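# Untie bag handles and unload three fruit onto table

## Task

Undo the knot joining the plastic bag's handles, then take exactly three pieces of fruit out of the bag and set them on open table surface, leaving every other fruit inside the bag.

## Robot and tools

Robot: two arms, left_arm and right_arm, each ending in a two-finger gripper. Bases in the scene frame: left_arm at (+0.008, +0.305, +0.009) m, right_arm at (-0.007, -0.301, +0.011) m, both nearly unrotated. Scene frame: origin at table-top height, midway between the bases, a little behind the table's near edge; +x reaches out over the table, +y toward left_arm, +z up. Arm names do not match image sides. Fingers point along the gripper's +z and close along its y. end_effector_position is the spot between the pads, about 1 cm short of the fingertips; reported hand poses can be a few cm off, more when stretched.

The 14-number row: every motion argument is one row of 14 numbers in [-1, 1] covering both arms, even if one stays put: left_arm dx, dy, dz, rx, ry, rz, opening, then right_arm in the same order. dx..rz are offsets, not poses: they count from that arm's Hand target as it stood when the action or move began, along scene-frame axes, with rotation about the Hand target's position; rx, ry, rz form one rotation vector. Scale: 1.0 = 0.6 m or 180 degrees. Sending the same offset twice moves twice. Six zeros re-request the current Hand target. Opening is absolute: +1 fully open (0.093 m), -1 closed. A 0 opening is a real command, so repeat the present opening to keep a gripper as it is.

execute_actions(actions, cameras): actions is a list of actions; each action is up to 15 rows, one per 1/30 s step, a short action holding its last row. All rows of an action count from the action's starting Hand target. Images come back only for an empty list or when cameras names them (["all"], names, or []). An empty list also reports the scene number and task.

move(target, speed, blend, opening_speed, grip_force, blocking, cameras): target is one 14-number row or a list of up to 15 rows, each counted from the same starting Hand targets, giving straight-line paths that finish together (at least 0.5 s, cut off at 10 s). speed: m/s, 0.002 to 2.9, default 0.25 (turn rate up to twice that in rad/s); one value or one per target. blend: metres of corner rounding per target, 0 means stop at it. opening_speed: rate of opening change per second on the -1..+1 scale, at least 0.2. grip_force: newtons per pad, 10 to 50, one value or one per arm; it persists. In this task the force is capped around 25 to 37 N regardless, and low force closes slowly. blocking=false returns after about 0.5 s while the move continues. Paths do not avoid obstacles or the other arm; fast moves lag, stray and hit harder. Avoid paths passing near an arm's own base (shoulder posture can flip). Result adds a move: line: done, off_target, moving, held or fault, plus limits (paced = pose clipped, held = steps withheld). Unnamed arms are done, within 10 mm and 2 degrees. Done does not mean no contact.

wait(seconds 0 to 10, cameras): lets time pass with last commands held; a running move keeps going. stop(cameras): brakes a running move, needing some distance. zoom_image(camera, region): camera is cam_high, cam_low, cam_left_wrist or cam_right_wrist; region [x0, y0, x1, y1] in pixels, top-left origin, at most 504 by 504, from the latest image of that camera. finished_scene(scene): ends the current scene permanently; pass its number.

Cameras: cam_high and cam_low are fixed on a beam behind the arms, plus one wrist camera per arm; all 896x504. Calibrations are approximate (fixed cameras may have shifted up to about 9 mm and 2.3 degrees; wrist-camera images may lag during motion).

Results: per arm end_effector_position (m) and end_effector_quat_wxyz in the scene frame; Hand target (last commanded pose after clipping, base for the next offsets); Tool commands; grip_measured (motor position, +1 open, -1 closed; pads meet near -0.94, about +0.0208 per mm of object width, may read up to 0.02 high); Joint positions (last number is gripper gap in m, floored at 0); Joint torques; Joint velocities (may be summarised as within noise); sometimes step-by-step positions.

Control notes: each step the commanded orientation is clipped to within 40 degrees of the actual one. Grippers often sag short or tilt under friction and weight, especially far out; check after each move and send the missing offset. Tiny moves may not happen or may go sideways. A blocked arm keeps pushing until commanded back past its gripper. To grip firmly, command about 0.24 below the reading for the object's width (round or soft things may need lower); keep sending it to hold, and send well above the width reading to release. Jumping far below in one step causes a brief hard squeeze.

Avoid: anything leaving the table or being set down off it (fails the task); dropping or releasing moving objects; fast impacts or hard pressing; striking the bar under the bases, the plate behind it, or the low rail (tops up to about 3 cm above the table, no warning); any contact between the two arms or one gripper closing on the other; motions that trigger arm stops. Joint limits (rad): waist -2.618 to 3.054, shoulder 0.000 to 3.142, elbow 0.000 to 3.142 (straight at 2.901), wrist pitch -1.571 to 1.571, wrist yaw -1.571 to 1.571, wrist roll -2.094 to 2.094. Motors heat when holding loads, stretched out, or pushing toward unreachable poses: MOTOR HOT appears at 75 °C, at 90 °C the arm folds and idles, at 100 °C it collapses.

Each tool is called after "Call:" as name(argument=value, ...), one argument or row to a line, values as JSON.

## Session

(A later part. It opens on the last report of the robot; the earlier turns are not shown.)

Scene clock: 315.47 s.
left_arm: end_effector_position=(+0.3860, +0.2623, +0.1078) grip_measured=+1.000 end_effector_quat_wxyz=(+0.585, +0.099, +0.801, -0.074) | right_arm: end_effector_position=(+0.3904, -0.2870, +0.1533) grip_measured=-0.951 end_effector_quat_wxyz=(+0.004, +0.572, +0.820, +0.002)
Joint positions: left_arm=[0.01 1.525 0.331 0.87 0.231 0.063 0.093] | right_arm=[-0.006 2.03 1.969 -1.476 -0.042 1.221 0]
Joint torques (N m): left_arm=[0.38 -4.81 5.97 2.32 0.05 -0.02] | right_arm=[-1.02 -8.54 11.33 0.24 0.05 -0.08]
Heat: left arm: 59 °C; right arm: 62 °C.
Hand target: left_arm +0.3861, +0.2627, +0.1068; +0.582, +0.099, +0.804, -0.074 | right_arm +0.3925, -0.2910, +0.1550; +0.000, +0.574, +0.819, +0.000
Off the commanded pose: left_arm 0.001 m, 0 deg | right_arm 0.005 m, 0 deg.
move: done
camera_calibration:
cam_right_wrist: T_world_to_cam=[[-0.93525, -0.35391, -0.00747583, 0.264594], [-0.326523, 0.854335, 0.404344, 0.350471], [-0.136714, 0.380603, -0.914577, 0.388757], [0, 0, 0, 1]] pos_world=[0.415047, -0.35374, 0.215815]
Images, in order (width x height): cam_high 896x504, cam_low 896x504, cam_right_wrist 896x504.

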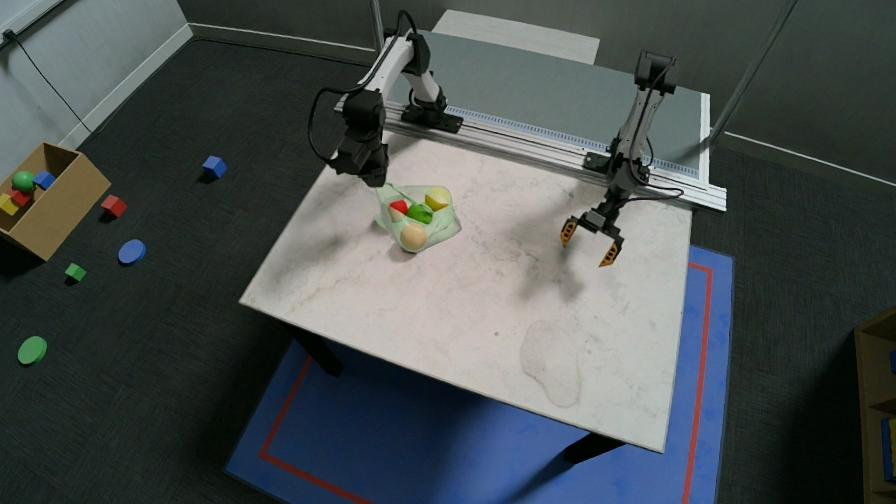

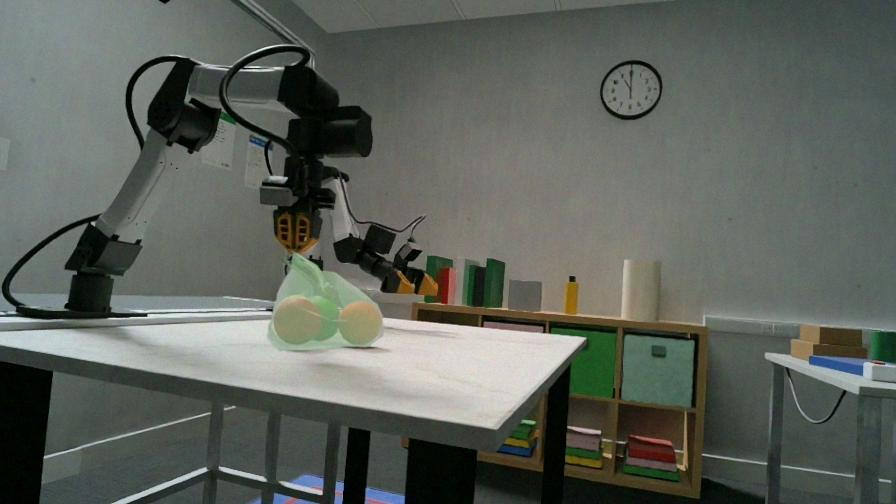

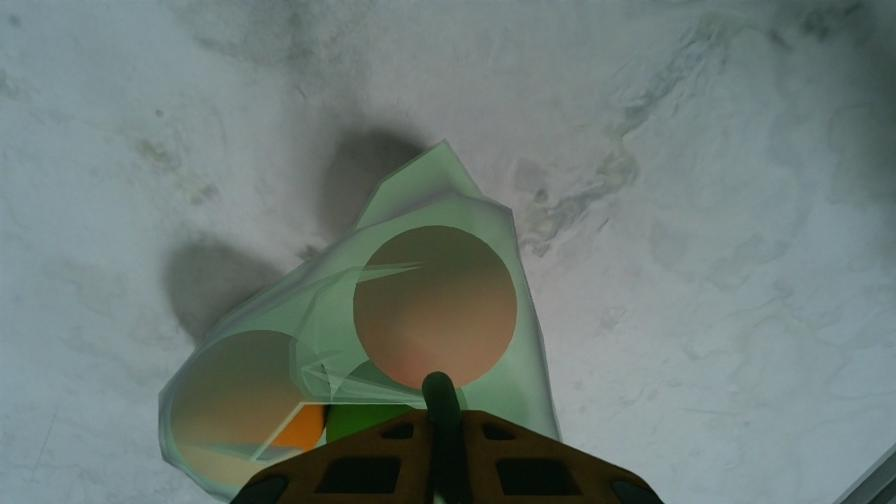

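Call:
move(
  target=[
    [-0.03,-0.2,0.14,0.03,0.04,-0.07,-0.3,0,0,0,0,0,0,-1],
    [-0.0877,-0.6545,0.155,0.1104,0.1441,-0.248,-0.3,0,0,0,0,0,0,-1],
  ],
  blend=0.05,
  cameras=["cam_left_wrist","cam_high"],
)

Call:
zoom_image(
  camera="cam_left_wrist",
  region=[200, 0, 704, 504],
)

Scene clock: 346.30 s.
left_arm: end_effector_position=(+0.3332, -0.1285, +0.2050) grip_measured=-0.298 end_effector_quat_wxyz=(+0.307, +0.463, +0.813, -0.172) | right_arm: end_effector_position=(+0.3904, -0.2870, +0.1533) grip_measured=-0.951 end_effector_quat_wxyz=(+0.003, +0.572, +0.820, +0.002)
Joint positions: left_arm=[-0.872 2.009 1.873 -0.717 0.099 0.102 0.031] | right_arm=[-0.006 2.03 1.969 -1.476 -0.042 1.22 0]
Joint torques (N m): left_arm=[0.4 -8.02 9.18 1.67 0.15 0.1] | right_arm=[-1.03 -8.62 11.26 0.25 0.05 -0.08]
Heat: left arm: 59 °C; right arm: 62 °C.
Hand target: left_arm +0.3335, -0.1299, +0.1997; +0.297, +0.469, +0.814, -0.171 | right_arm +0.3924, -0.2910, +0.1550; +0.000, +0.573, +0.819, +0.000
Off the commanded pose: left_arm 0.005 m, 1 deg | right_arm 0.005 m, 0 deg.
move: done
camera_calibration:
cam_left_wrist: T_world_to_cam=[[-0.863343, -0.504605, -0.00365005, 0.222769], [-0.482439, 0.827497, -0.287232, 0.365763], [0.147959, -0.246218, -0.957854, 0.204376], [0, 0, 0, 1]] pos_world=[0.338545, -0.139936, 0.301634]
Images, in order (width x height): cam_high 896x504, cam_left_wrist 896x504.

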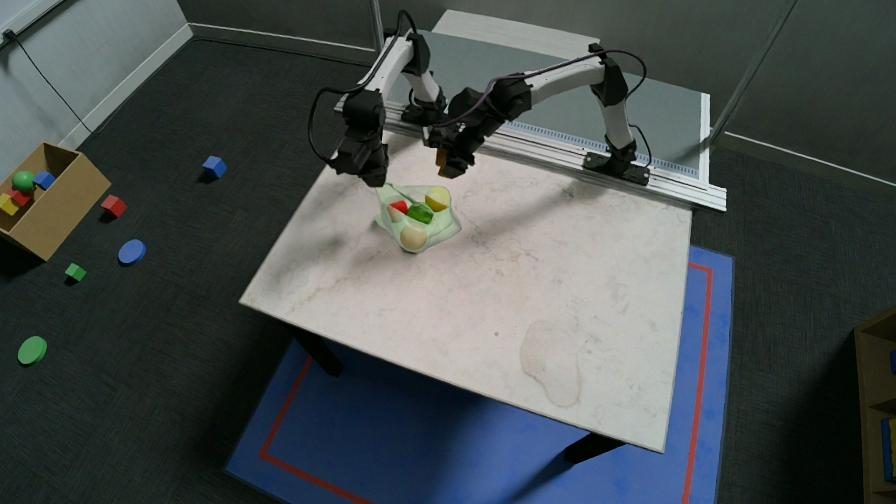

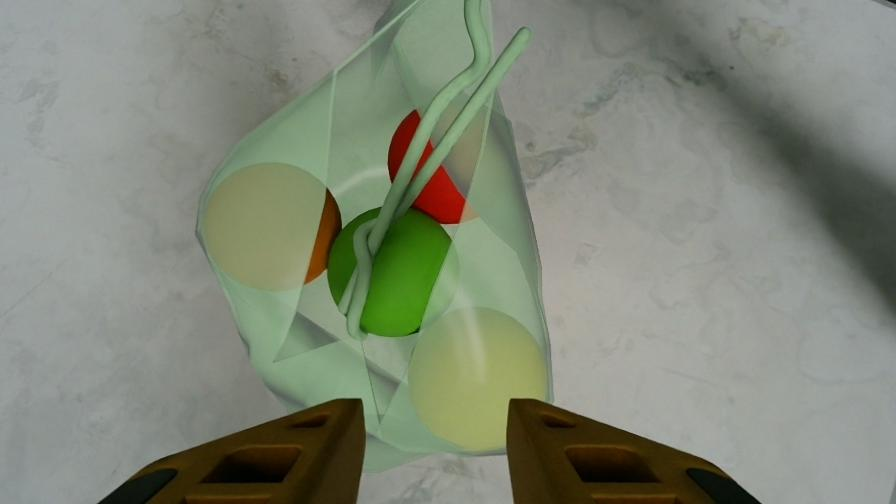

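Scaled by 1.000.

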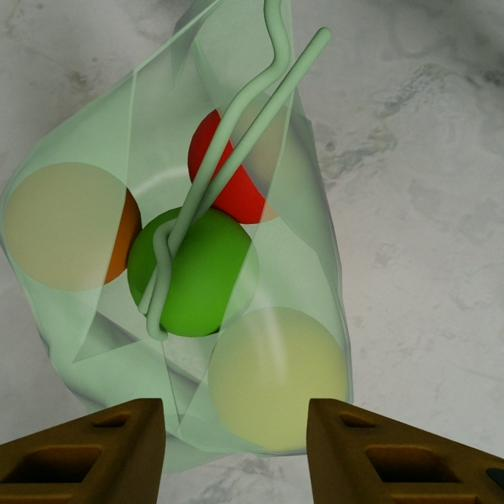

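Call:
zoom_image(
  camera="cam_left_wrist",
  region=[310, 180, 470, 350],
)

Scaled by 2.965 from the camera's 896x504 image, which has a finer 1280x720 frame.

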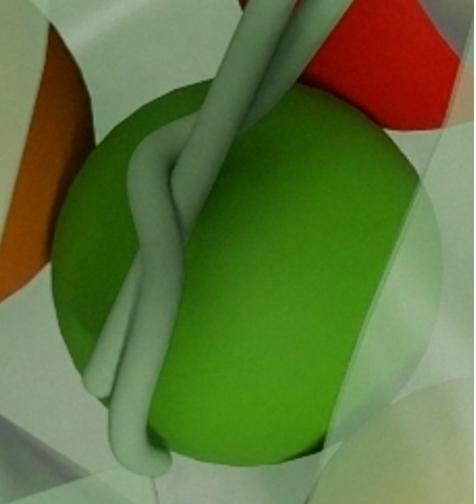

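Call:
move(
  target=[0.0703,0.0112,-0.1235,0,0,0,-0.52,0,0,0,0,0,0,-1],
  speed=0.12,
  cameras=["cam_left_wrist"],
)

Call:
zoom_image(
  camera="cam_left_wrist",
  region=[250, 180, 650, 504],
)

Scene clock: 424.10 s.
left_arm: end_effector_position=(+0.3759, -0.1251, +0.1396) grip_measured=-0.518 end_effector_quat_wxyz=(+0.309, +0.465, +0.812, -0.173) | right_arm: end_effector_position=(+0.3904, -0.2870, +0.1533) grip_measured=-0.951 end_effector_quat_wxyz=(+0.003, +0.572, +0.820, +0.002)
Joint positions: left_arm=[-0.796 2.118 1.774 -0.513 0.15 0.163 0.02] | right_arm=[-0.006 2.03 1.969 -1.476 -0.042 1.22 0]
Joint torques (N m): left_arm=[0.75 -9.09 6.38 1.93 0.2 0.08] | right_arm=[-0.9 -8.72 11.3 0.27 0.05 -0.08]
Heat: left arm: 52 °C; right arm: 63 °C.
Hand target: left_arm +0.3756, -0.1232, +0.1257; +0.297, +0.469, +0.814, -0.171 | right_arm +0.3924, -0.2910, +0.1550; +0.000, +0.573, +0.819, +0.000
Off the commanded pose: left_arm 0.014 m, 2 deg | right_arm 0.005 m, 0 deg.
move: off_target (left_arm)
camera_calibration:
cam_left_wrist: T_world_to_cam=[[-0.864952, -0.501823, -0.00568709, 0.262337], [-0.478813, 0.828579, -0.290163, 0.363886], [0.150323, -0.248254, -0.95696, 0.135067], [0, 0, 0, 1]] pos_world=[0.380839, -0.136331, 0.236332]
Images, in order (width x height): cam_left_wrist 896x504.

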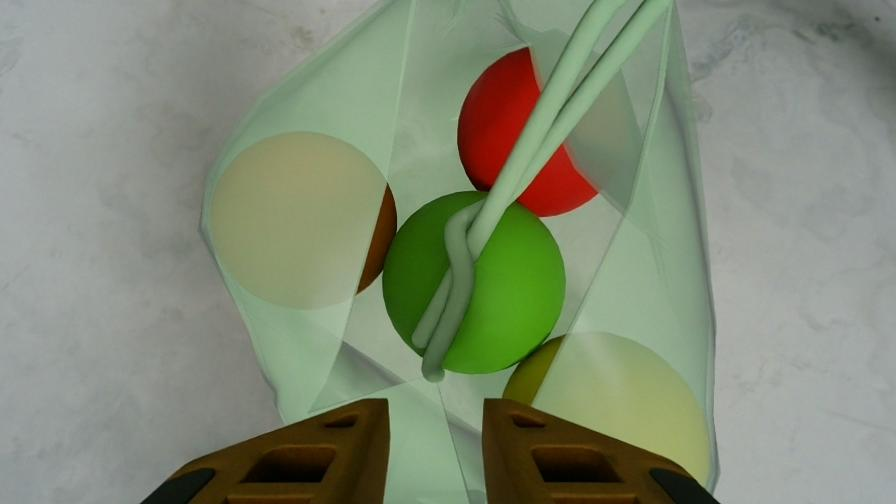

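Scaled by 1.260 from the camera's 896x504 image, which has a finer 1280x720 frame.

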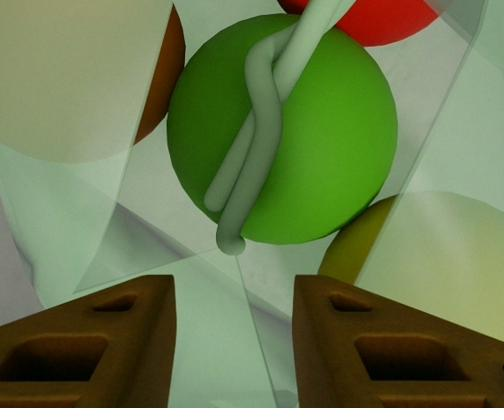

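Call:
move(
  target=[0.0198,-0.028,-0.0837,0,0,0,-0.52,0,0,0,0,0,0,-1],
  speed=0.08,
  cameras=["cam_left_wrist"],
)

Call:
zoom_image(
  camera="cam_left_wrist",
  region=[250, 180, 650, 504],
)

Scene clock: 441.77 s.
left_arm: end_effector_position=(+0.3896, -0.1388, +0.0879) grip_measured=-0.518 end_effector_quat_wxyz=(+0.305, +0.465, +0.813, -0.172) | right_arm: end_effector_position=(+0.3904, -0.2870, +0.1533) grip_measured=-0.951 end_effector_quat_wxyz=(+0.003, +0.572, +0.820, +0.002)
Joint positions: left_arm=[-0.796 2.239 1.765 -0.39 0.15 0.163 0.02] | right_arm=[-0.006 2.03 1.969 -1.476 -0.042 1.22 0]
Joint torques (N m): left_arm=[0.05 -9.46 6.83 1.92 0.14 0.04] | right_arm=[-1.02 -8.65 11.21 0.28 0.05 -0.07]
Heat: left arm: 52 °C; right arm: 63 °C.
Hand target: left_arm +0.3875, -0.1401, +0.0754; +0.297, +0.469, +0.814, -0.171 | right_arm +0.3924, -0.2910, +0.1550; +0.000, +0.573, +0.819, +0.000
Off the commanded pose: left_arm 0.013 m, 1 deg | right_arm 0.005 m, 0 deg.
move: off_target (left_arm)
camera_calibration:
cam_left_wrist: T_world_to_cam=[[-0.865208, -0.501397, -0.00401924, 0.267061], [-0.479856, 0.830309, -0.283416, 0.36684], [0.145441, -0.243286, -0.958988, 0.0827914], [0, 0, 0, 1]] pos_world=[0.395053, -0.150545, 0.184438]
Images, in order (width x height): cam_left_wrist 896x504.

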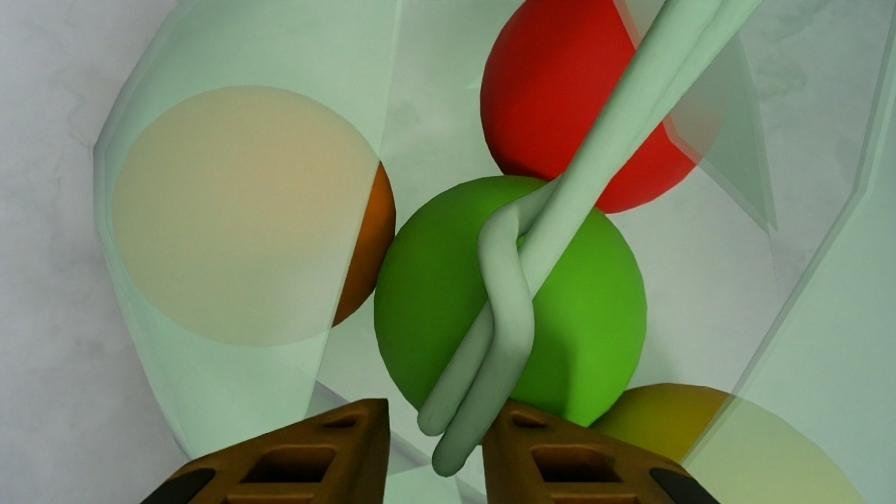

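Scaled by 1.260 from the camera's 896x504 image, which has a finer 1280x720 frame.

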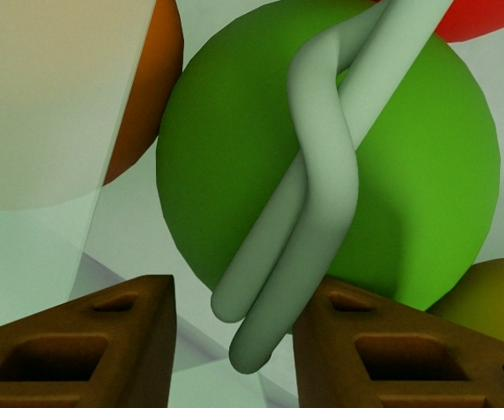

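Call:
move(
  target=[
    [-0.005,0.008,0,0,0,0,-0.52,0,0,0,0,0,0,-1],
    [-0.005,0.008,0,0,0,0,-1,0,0,0,0,0,0,-1],
  ],
  speed=0.05,
  cameras=["cam_left_wrist"],
)

Call:
zoom_image(
  camera="cam_left_wrist",
  region=[250, 180, 650, 504],
)

Scene clock: 464.47 s.
left_arm: end_effector_position=(+0.3887, -0.1377, +0.0823) grip_measured=-0.940 end_effector_quat_wxyz=(+0.305, +0.465, +0.813, -0.172) | right_arm: end_effector_position=(+0.3904, -0.2870, +0.1533) grip_measured=-0.951 end_effector_quat_wxyz=(+0.003, +0.572, +0.820, +0.002)
Joint positions: left_arm=[-0.796 2.239 1.743 -0.368 0.15 0.163 0] | right_arm=[-0.006 2.03 1.969 -1.476 -0.042 1.22 0]
Joint torques (N m): left_arm=[0.23 -11.11 5.83 1.88 0.16 0.03] | right_arm=[-0.98 -8.61 11.37 0.26 0.04 -0.1]
Heat: left arm: 54 °C; right arm: 63 °C.
Hand target: left_arm +0.3845, -0.1353, +0.0754; +0.297, +0.469, +0.814, -0.171 | right_arm +0.3925, -0.2910, +0.1550; +0.000, +0.573, +0.819, +0.000
Off the commanded pose: left_arm 0.008 m, 1 deg | right_arm 0.005 m, 0 deg.
move: done
camera_calibration:
cam_left_wrist: T_world_to_cam=[[-0.865243, -0.501338, -0.00396258, 0.266825], [-0.479855, 0.830404, -0.283139, 0.363901], [0.145239, -0.243082, -0.959071, 0.0780405], [0, 0, 0, 1]] pos_world=[0.394153, -0.149445, 0.178938]
Images, in order (width x height): cam_left_wrist 896x504.

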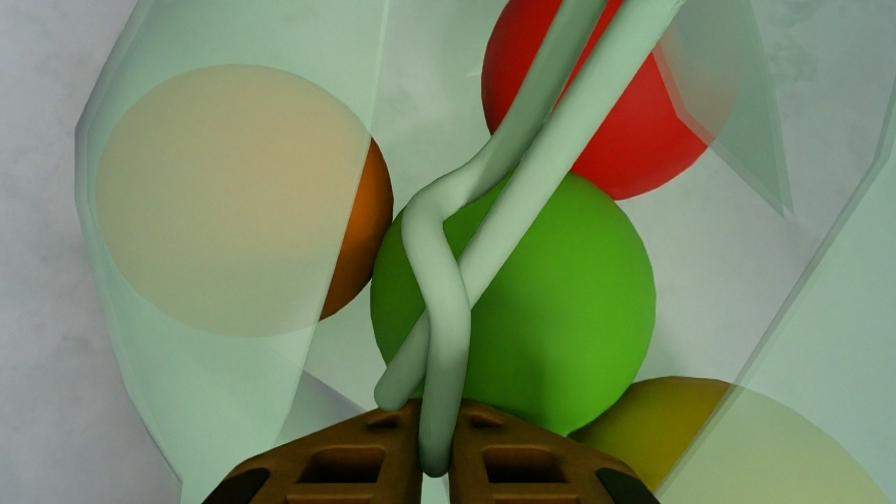

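Scaled by 1.260 from the camera's 896x504 image, which has a finer 1280x720 frame.

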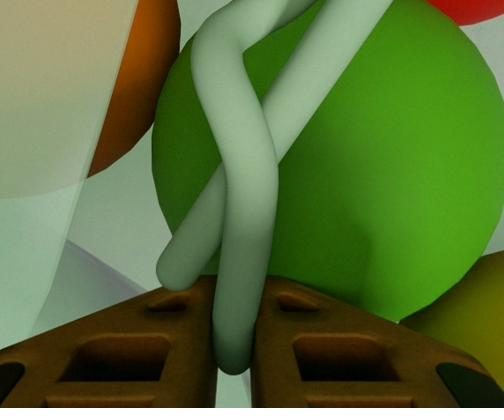

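Call:
move(
  target=[0,0,0,0,0,0,-1,0.005,-0.075,0.035,0,0,0,-1],
  speed=0.06,
  cameras=["cam_left_wrist"],
)

Scene clock: 477.10 s.
left_arm: end_effector_position=(+0.3889, -0.1379, +0.0826) grip_measured=-0.940 end_effector_quat_wxyz=(+0.306, +0.465, +0.813, -0.172) | right_arm: end_effector_position=(+0.3937, -0.3306, +0.1735) grip_measured=-0.951 end_effector_quat_wxyz=(+0.007, +0.572, +0.821, +0.005)
Joint positions: left_arm=[-0.796 2.239 1.743 -0.367 0.15 0.163 0] | right_arm=[-0.12 2.066 2.098 -1.564 -0.047 1.106 0]
Joint torques (N m): left_arm=[0.21 -11.11 5.89 1.86 0.17 0.03] | right_arm=[-1.06 -8.91 11.18 0.32 0.08 -0.08]
Heat: left arm: 56 °C; right arm: 64 °C.
Hand target: left_arm +0.3845, -0.1353, +0.0754; +0.297, +0.469, +0.814, -0.171 | right_arm +0.3954, -0.3359, +0.1761; +0.000, +0.573, +0.819, +0.000
Off the commanded pose: left_arm 0.009 m, 1 deg | right_arm 0.006 m, 1 deg.
joint sent to its limit (right arm) — joint 4 (wrist pitch), lower limit. The joint targets still meet the commanded pose.
move: done
camera_calibration:
cam_left_wrist: T_world_to_cam=[[-0.865241, -0.501337, -0.00434236, 0.266929], [-0.479554, 0.830112, -0.284504, 0.364167], [0.146237, -0.244082, -0.958665, 0.0775776], [0, 0, 0, 1]] pos_world=[0.39425, -0.149543, 0.179137]
Images, in order (width x height): cam_left_wrist 896x504.

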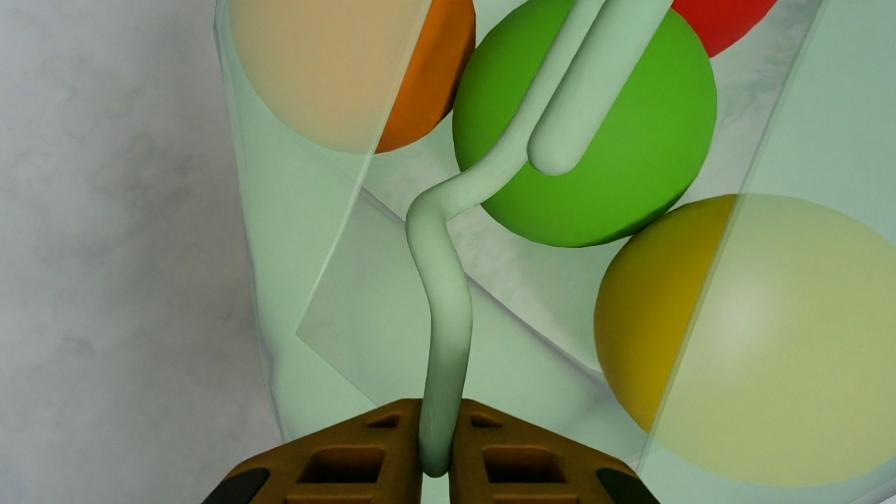

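Call:
move(
  target=[0,0.07,0.05,0,0,0,-1,0.0,-0.03,-0.0,0,0,0,-1],
  speed=0.06,
  cameras=["all"],
)

Call:
zoom_image(
  camera="cam_high",
  region=[350, 150, 480, 260],
)

Call:
zoom_image(
  camera="cam_low",
  region=[220, 220, 430, 370],
)

Scene clock: 507.47 s.
left_arm: end_effector_position=(+0.3900, -0.1054, +0.1049) grip_measured=-0.940 end_effector_quat_wxyz=(+0.311, +0.467, +0.808, -0.178) | right_arm: end_effector_position=(+0.3928, -0.3444, +0.1735) grip_measured=-0.951 end_effector_quat_wxyz=(+0.004, +0.569, +0.822, +0.008)
Joint positions: left_arm=[-0.74 2.125 1.639 -0.371 0.198 0.209 0] | right_arm=[-0.16 2.073 2.106 -1.569 -0.058 1.061 0]
Joint torques (N m): left_arm=[0.99 -12.53 5.65 1.46 0.15 0.08] | right_arm=[-1.54 -9.03 11.25 0.35 0.13 -0.09]
Heat: left arm: 60 °C; right arm: 64 °C.
Hand target: left_arm +0.3846, -0.0933, +0.1056; +0.297, +0.469, +0.814, -0.171 | right_arm +0.3954, -0.3540, +0.1761; +0.000, +0.573, +0.819, +0.000
Off the commanded pose: left_arm 0.013 m, 2 deg | right_arm 0.010 m, 1 deg.
joint sent to its limit (right arm) — joint 4 (wrist pitch), lower limit. The joint targets still meet the commanded pose.
move: off_target (left_arm)
camera_calibration:
cam_left_wrist: T_world_to_cam=[[-0.869801, -0.4934, -0.00151602, 0.286568], [-0.470378, 0.830134, -0.299369, 0.342114], [0.148967, -0.259678, -0.954136, 0.103622], [0, 0, 0, 1]] pos_world=[0.394744, -0.1157, 0.201722]
cam_right_wrist: T_world_to_cam=[[-0.932553, -0.360537, -0.0189384, 0.245242], [-0.336118, 0.847852, 0.410087, 0.392702], [-0.131794, 0.388793, -0.91185, 0.429807], [0, 0, 0, 1]] pos_world=[0.417341, -0.411641, 0.235522]

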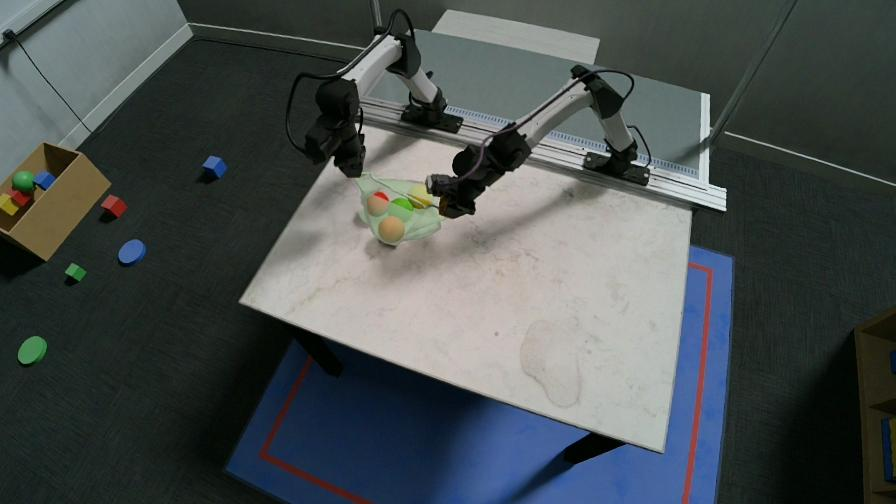

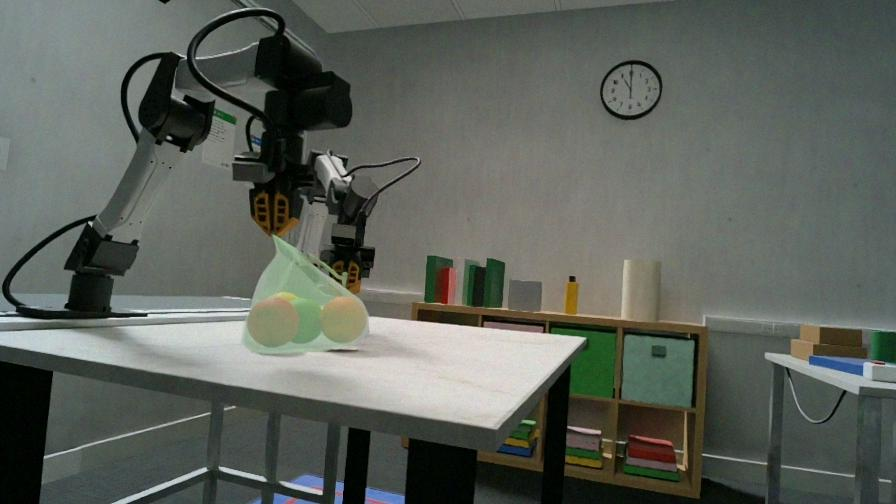

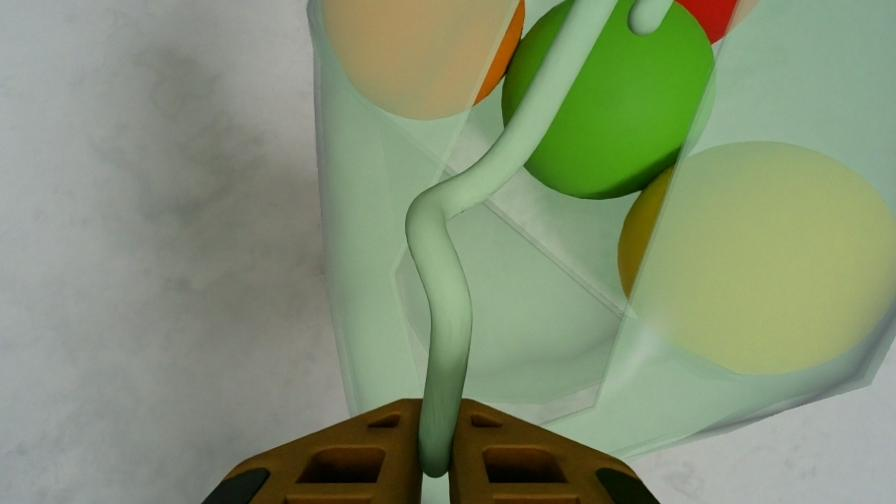

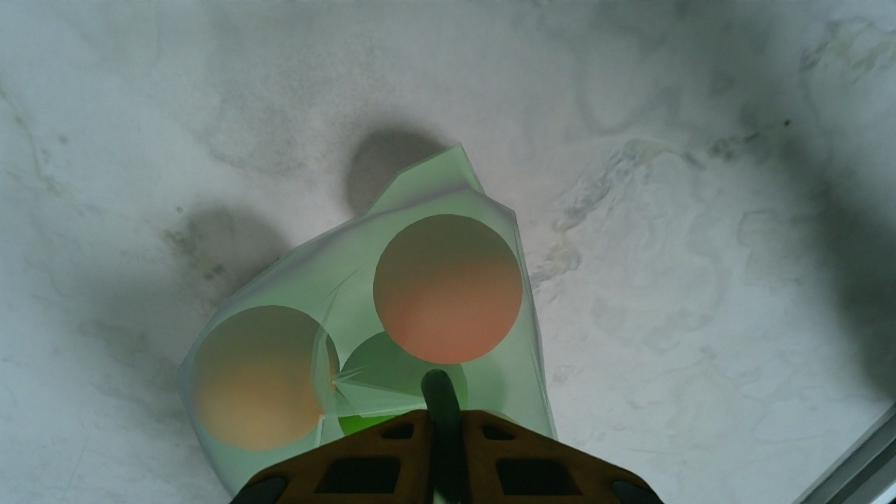

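Scaled by 3.877 from the camera's 896x504 image, which has a finer 1280x720 frame.

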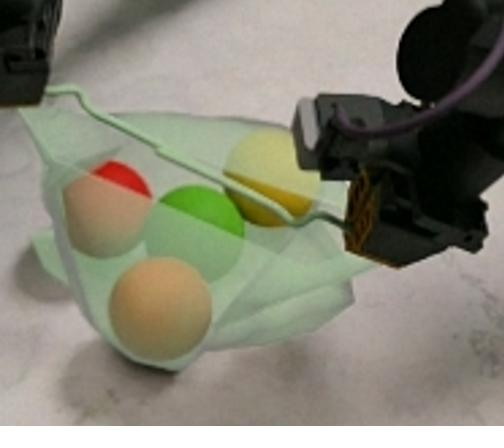

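Scaled by 2.400 from the camera's 896x504 image, which has a finer 1280x720 frame.

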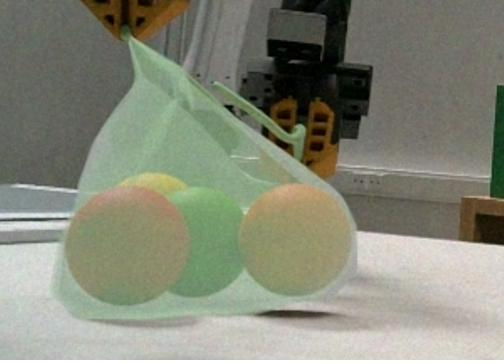

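Call:
move(
  target=[
    [0,-0.03,-0.045,0,0,0,-1,0.0,0.0,-0.11,0,0,0,-1],
    [0,-0.03,-0.045,0,0,0,-0.5,0.0,0.0,-0.11,0,0,0,-1],
    [-0.02,0.06,0.14,0,0,0,-0.5,0.0,0.0,-0.11,0,0,0,-1],
  ],
  speed=0.1,
  cameras=["cam_left_wrist","cam_low","cam_high"],
)

Call:
zoom_image(
  camera="cam_high",
  region=[350, 150, 480, 260],
)

Call:
zoom_image(
  camera="cam_low",
  region=[220, 220, 430, 370],
)

Scene clock: 574.73 s.
left_arm: end_effector_position=(+0.3734, -0.0592, +0.1744) grip_measured=-0.502 end_effector_quat_wxyz=(+0.289, +0.467, +0.819, -0.167) | right_arm: end_effector_position=(+0.3962, -0.3478, +0.1125) grip_measured=-0.951 end_effector_quat_wxyz=(-0.004, +0.569, +0.822, +0.005)
Joint positions: left_arm=[-0.69 1.95 1.692 -0.659 0.217 0.248 0.021] | right_arm=[-0.16 2.073 1.861 -1.342 -0.058 1.06 0]
Joint torques (N m): left_arm=[0.72 -10.84 8.84 1.56 0.25 0.1] | right_arm=[-0.98 -10.96 6.75 0.69 0.13 0]
Heat: left arm: 66 °C; right arm: 68 °C.
Hand target: left_arm +0.3726, -0.0573, +0.1896; +0.297, +0.469, +0.814, -0.171 | right_arm +0.3955, -0.3540, +0.1101; +0.001, +0.573, +0.819, +0.000
Off the commanded pose: left_arm 0.015 m, 1 deg | right_arm 0.007 m, 1 deg.
move: off_target (left_arm); target 2's new opening was sent with left_arm's hand 0.019 m and 2 deg from that target
camera_calibration:
cam_left_wrist: T_world_to_cam=[[-0.865035, -0.501682, 0.00556363, 0.291522], [-0.487019, 0.836984, -0.249539, 0.314651], [0.120533, -0.21857, -0.968349, 0.199895], [0, 0, 0, 1]] pos_world=[0.381324, -0.0734154, 0.270464]
Images, in order (width x height): cam_high 896x504, cam_low 896x504, cam_left_wrist 896x504.

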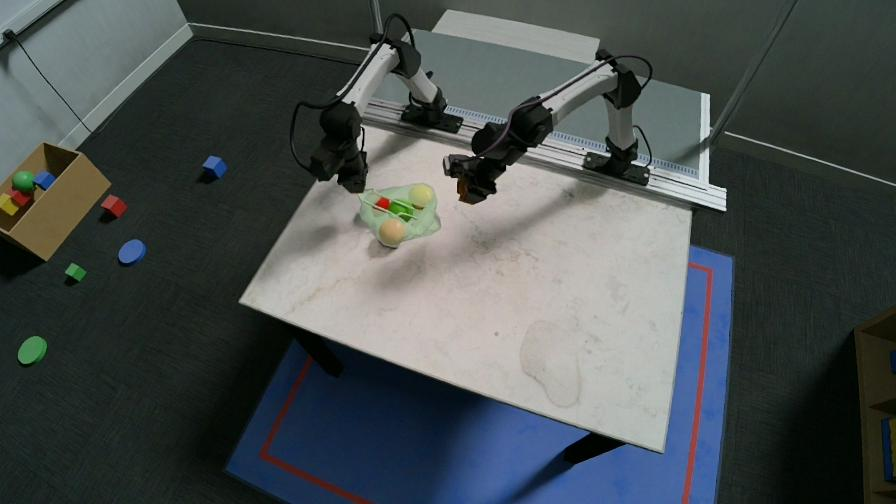

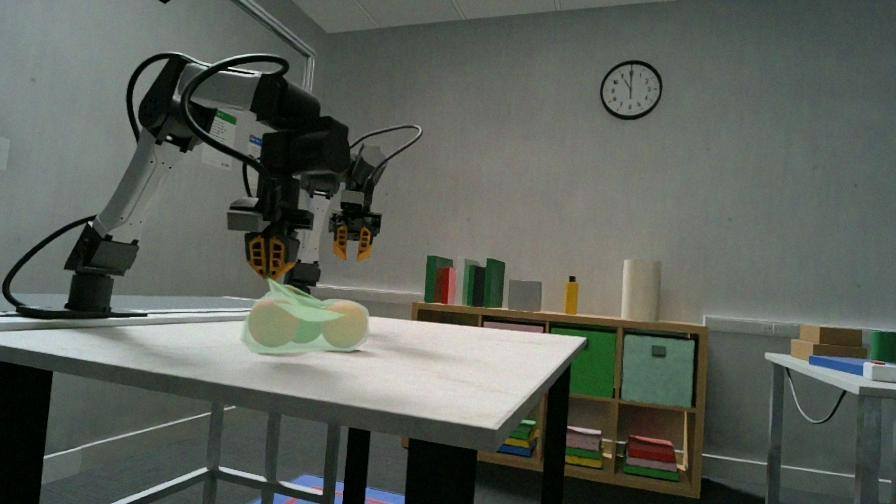

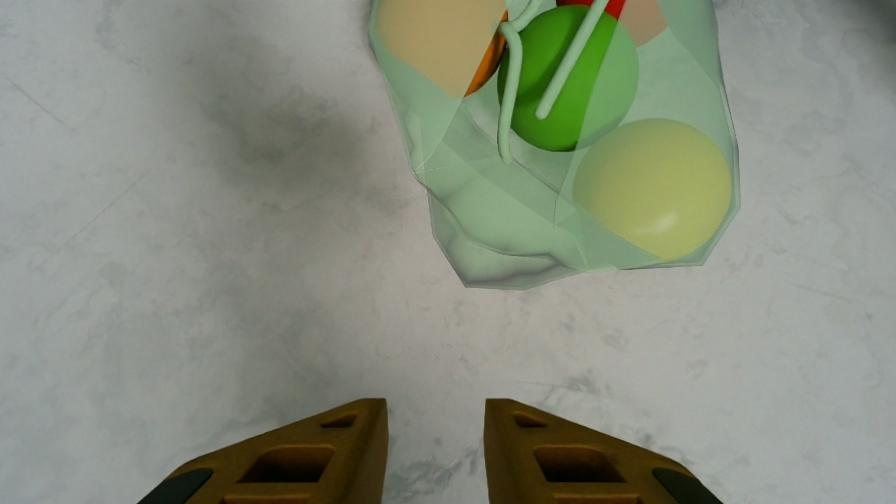

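Scaled by 3.877 from the camera's 896x504 image, which has a finer 1280x720 frame.

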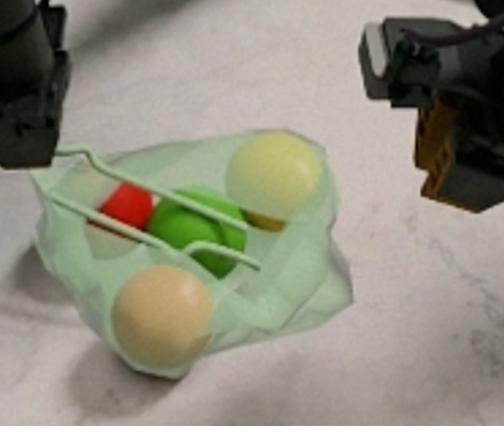

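Scaled by 2.400 from the camera's 896x504 image, which has a finer 1280x720 frame.

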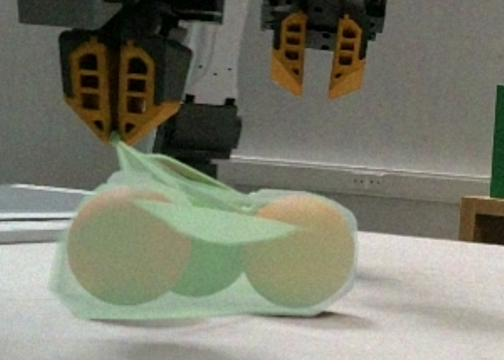

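Call:
move(
  target=[
    [0.1,0.35,-0.05,0,0,0,-1,0.0,0.06,-0.05,0,0,0,-1],
    [0.1,0.35,-0.05,0,0,0,-1,0.0,0.06,-0.05,0,0,0,-0.6],
    [0.1,0.35,-0.05,0,0,0,-1,-0.08,-0.06,0.15,0,0,0,-0.6],
  ],
  speed=0.15,
  cameras=["cam_left_wrist","cam_right_wrist","cam_low","cam_high"],
)

Call:
zoom_image(
  camera="cam_high",
  region=[350, 150, 480, 260],
)

Scene clock: 625.03 s.
left_arm: end_effector_position=(+0.4355, +0.1537, +0.1622) grip_measured=-0.979 end_effector_quat_wxyz=(+0.305, +0.466, +0.814, -0.166) | right_arm: end_effector_position=(+0.3497, -0.3883, +0.1824) grip_measured=-0.601 end_effector_quat_wxyz=(-0.002, +0.574, +0.819, -0.001)
Joint positions: left_arm=[-0.129 1.84 1.5 -0.73 0.528 0.747 0] | right_arm=[-0.294 1.949 1.949 -1.563 -0.049 0.938 0.016]
Joint torques (N m): left_arm=[0.18 -7.75 7.35 1.25 0.45 0.09] | right_arm=[-0.75 -12.52 10.47 0.29 0.04 -0.11]
Heat: left arm: 66 °C; right arm: 61 °C.
Hand target: left_arm +0.4325, +0.1527, +0.1595; +0.297, +0.469, +0.814, -0.171 | right_arm +0.3474, -0.3899, +0.2001; +0.000, +0.573, +0.819, +0.000
Off the commanded pose: left_arm 0.004 m, 1 deg | right_arm 0.018 m, 0 deg.
joint sent to its limit (right arm) — joint 4 (wrist pitch), lower limit. The joint targets still meet the commanded pose.
move: off_target (right_arm); target 2's new opening was sent with right_arm's hand 0.013 m and 2 deg from that target
camera_calibration:
cam_left_wrist: T_world_to_cam=[[-0.863399, -0.504352, -0.013078, 0.454818], [-0.481722, 0.831808, -0.275751, 0.166319], [0.149954, -0.231783, -0.96114, 0.215198], [0, 0, 0, 1]] pos_world=[0.440539, 0.140923, 0.258646]
cam_right_wrist: T_world_to_cam=[[-0.937029, -0.349233, 0.00365609, 0.191238], [-0.317027, 0.854914, 0.410628, 0.407751], [-0.146531, 0.383611, -0.911796, 0.45236], [0, 0, 0, 1]] pos_world=[0.374749, -0.455335, 0.244327]

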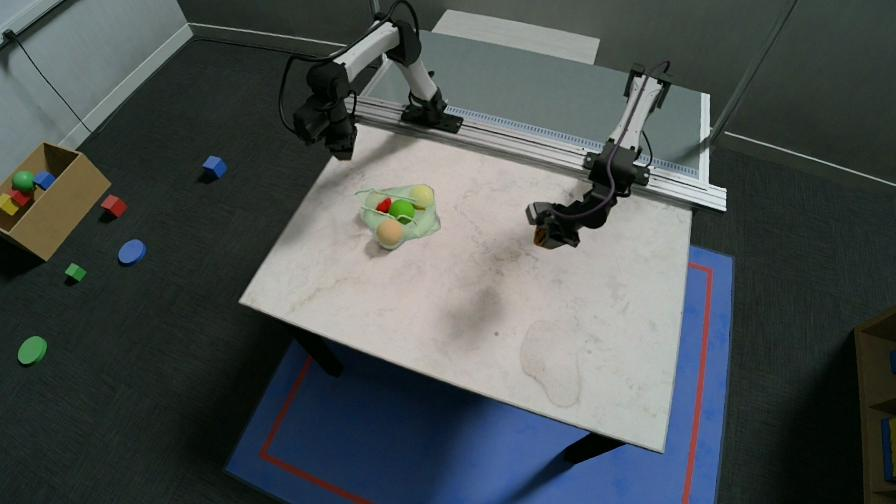

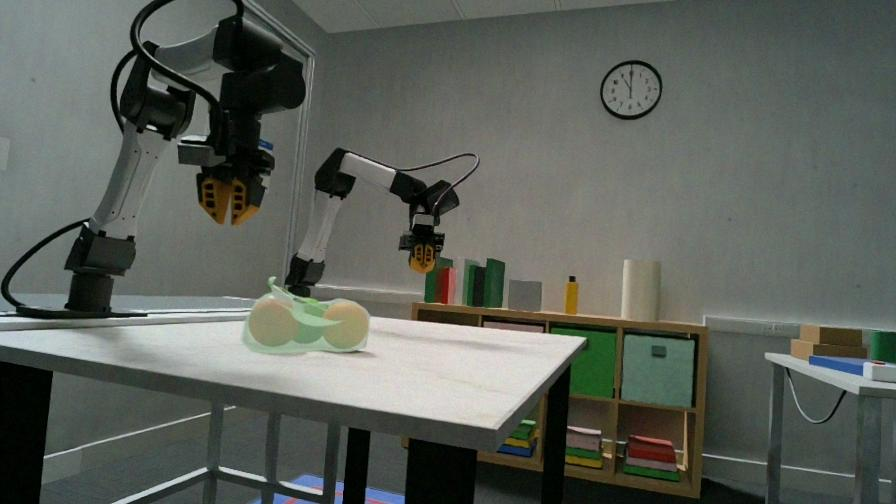

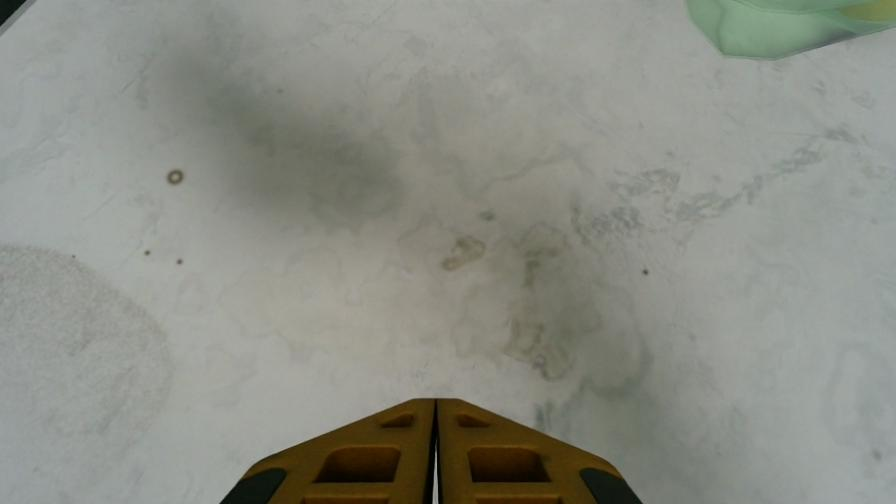

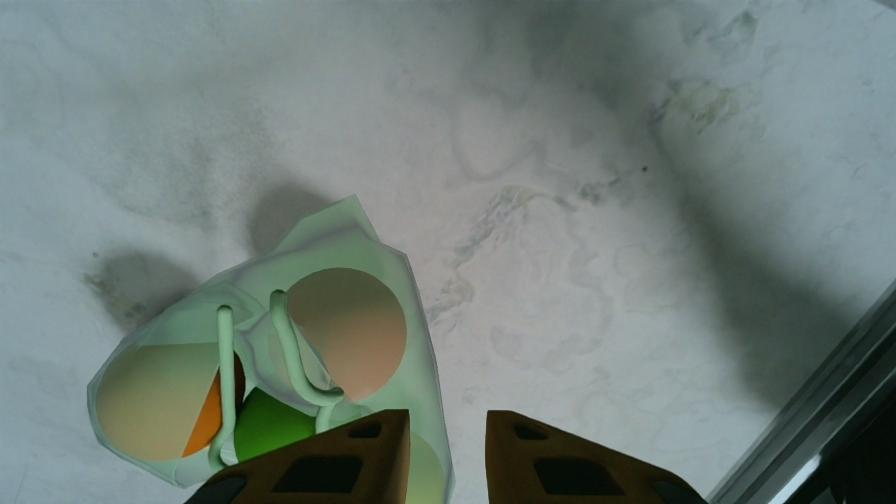

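Scaled by 3.877 from the camera's 896x504 image, which has a finer 1280x720 frame.

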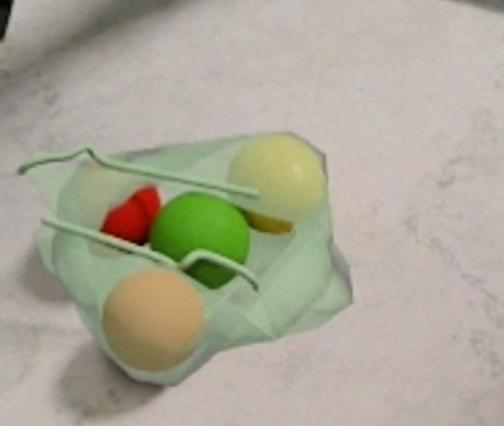

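Call:
move(
  target=[0,0,0,0,0,0,-1,0,0,-0.25,0,0,0,-1],
  speed=0.15,
  cameras=["cam_low"],
)

Call:
zoom_image(
  camera="cam_low",
  region=[170, 220, 380, 370],
)

Scene clock: 661.20 s.
left_arm: end_effector_position=(+0.4355, +0.1537, +0.1622) grip_measured=-0.979 end_effector_quat_wxyz=(+0.305, +0.466, +0.814, -0.166) | right_arm: end_effector_position=(+0.3483, -0.3905, +0.0582) grip_measured=-0.987 end_effector_quat_wxyz=(+0.006, +0.571, +0.821, +0.002)
Joint positions: left_arm=[-0.129 1.84 1.5 -0.73 0.528 0.747 0] | right_arm=[-0.284 1.941 1.44 -1.045 -0.049 0.94 0]
Joint torques (N m): left_arm=[0.23 -7.77 7.39 1.26 0.44 0.07] | right_arm=[0.01 -8.14 6.76 0.73 0.02 0.09]
Heat: left arm: 56 °C; right arm: 65 °C.
Hand target: left_arm +0.4325, +0.1527, +0.1595; +0.297, +0.469, +0.814, -0.171 | right_arm +0.3476, -0.3899, +0.0501; +0.001, +0.573, +0.819, +0.000
Off the commanded pose: left_arm 0.004 m, 1 deg | right_arm 0.008 m, 1 deg.
move: done
Images, in order (width x height): cam_low 896x504.

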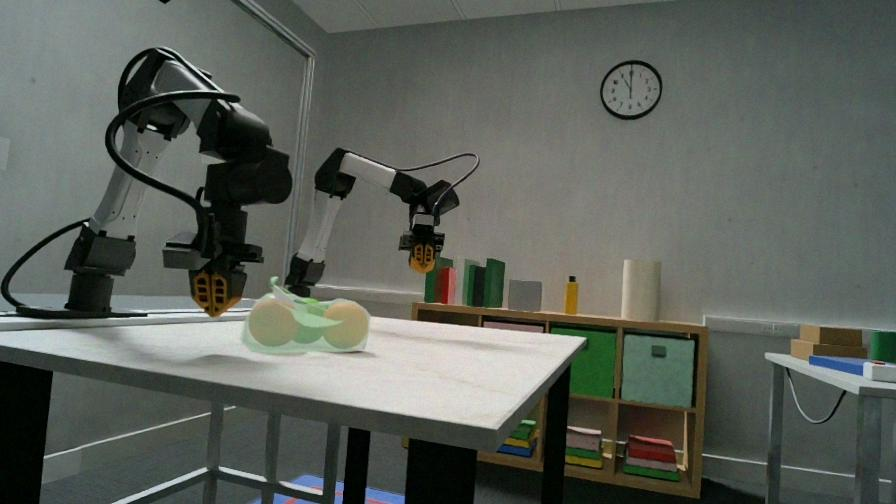

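Scaled by 2.400 from the camera's 896x504 image, which has a finer 1280x720 frame.

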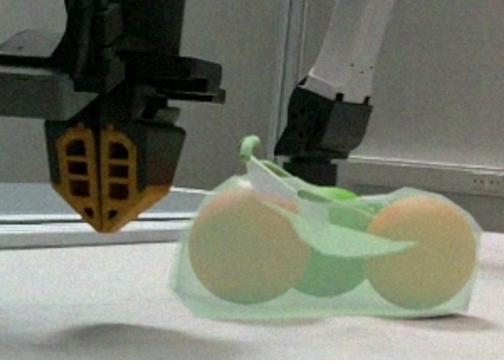

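Call:
move(
  target=[
    [0,0,0,0,0,0,-1,0,0.03,0.233,0,0,0.1,0.3],
    [0,0,0,0,0,0,-1,0.075,0.265,0.242,0,0,0.389,1],
  ],
  speed=0.2,
  blend=0.05,
  cameras=["cam_right_wrist"],
)

Call:
zoom_image(
  camera="cam_right_wrist",
  region=[200, 0, 704, 504],
)

Scene clock: 705.63 s.
left_arm: end_effector_position=(+0.4355, +0.1537, +0.1622) grip_measured=-0.979 end_effector_quat_wxyz=(+0.305, +0.466, +0.814, -0.166) | right_arm: end_effector_position=(+0.3906, -0.2300, +0.1937) grip_measured=+1.000 end_effector_quat_wxyz=(+0.038, +0.003, +0.999, +0.010)
Joint positions: left_arm=[-0.129 1.84 1.5 -0.73 0.528 0.747 0] | right_arm=[0.13 2.014 2.116 -1.563 -0.049 0.149 0.093]
Joint torques (N m): left_arm=[0.2 -7.73 7.36 1.26 0.46 0.08] | right_arm=[-0.28 -8.47 11.12 0.53 0.1 -0.05]
Heat: left arm: 53 °C; right arm: 61 °C.
Hand target: left_arm +0.4325, +0.1527, +0.1595; +0.297, +0.469, +0.814, -0.171 | right_arm +0.3926, -0.2309, +0.1953; +0.000, +0.000, +1.000, +0.001
Off the commanded pose: left_arm 0.004 m, 1 deg | right_arm 0.003 m, 4 deg.
joint sent to its limit (right arm) — joint 4 (wrist pitch), lower limit. The joint targets are off in orientation, not in position.
move: off_target (right_arm); target 2's new opening was sent with right_arm's hand 0.003 m and 4 deg from that target
camera_calibration:
cam_right_wrist: T_world_to_cam=[[0.00343339, -0.999782, -0.0206002, -0.227404], [-0.941275, -0.0101863, 0.337487, 0.339739], [-0.337623, 0.0182317, -0.941105, 0.404157], [0, 0, 0, 1]] pos_world=[0.457022, -0.231262, 0.261012]
Images, in order (width x height): cam_right_wrist 896x504.

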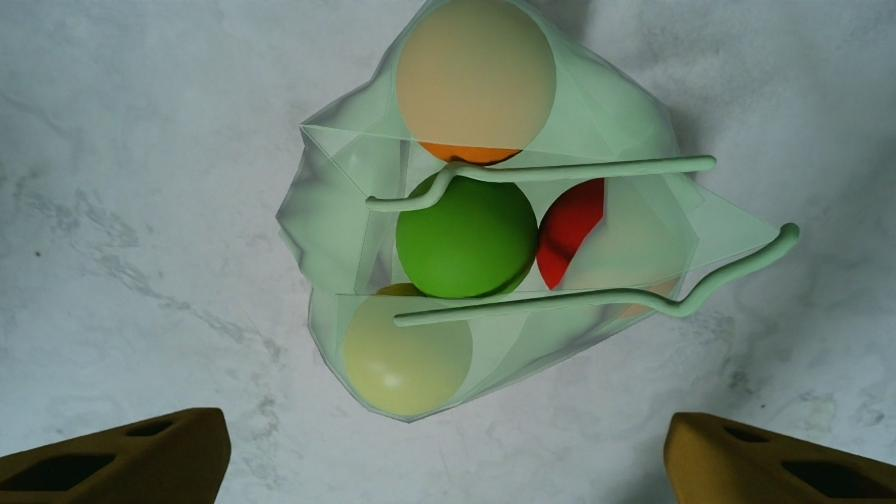

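Scaled by 1.000.

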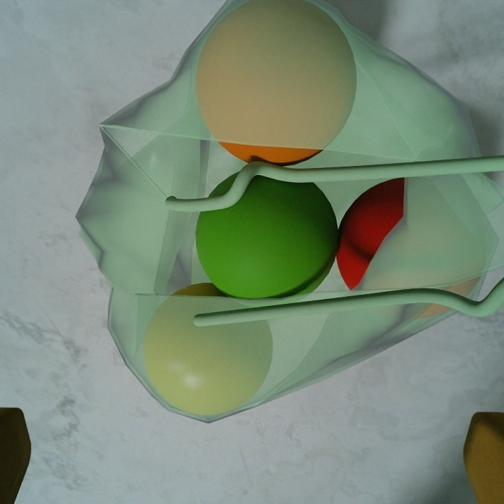

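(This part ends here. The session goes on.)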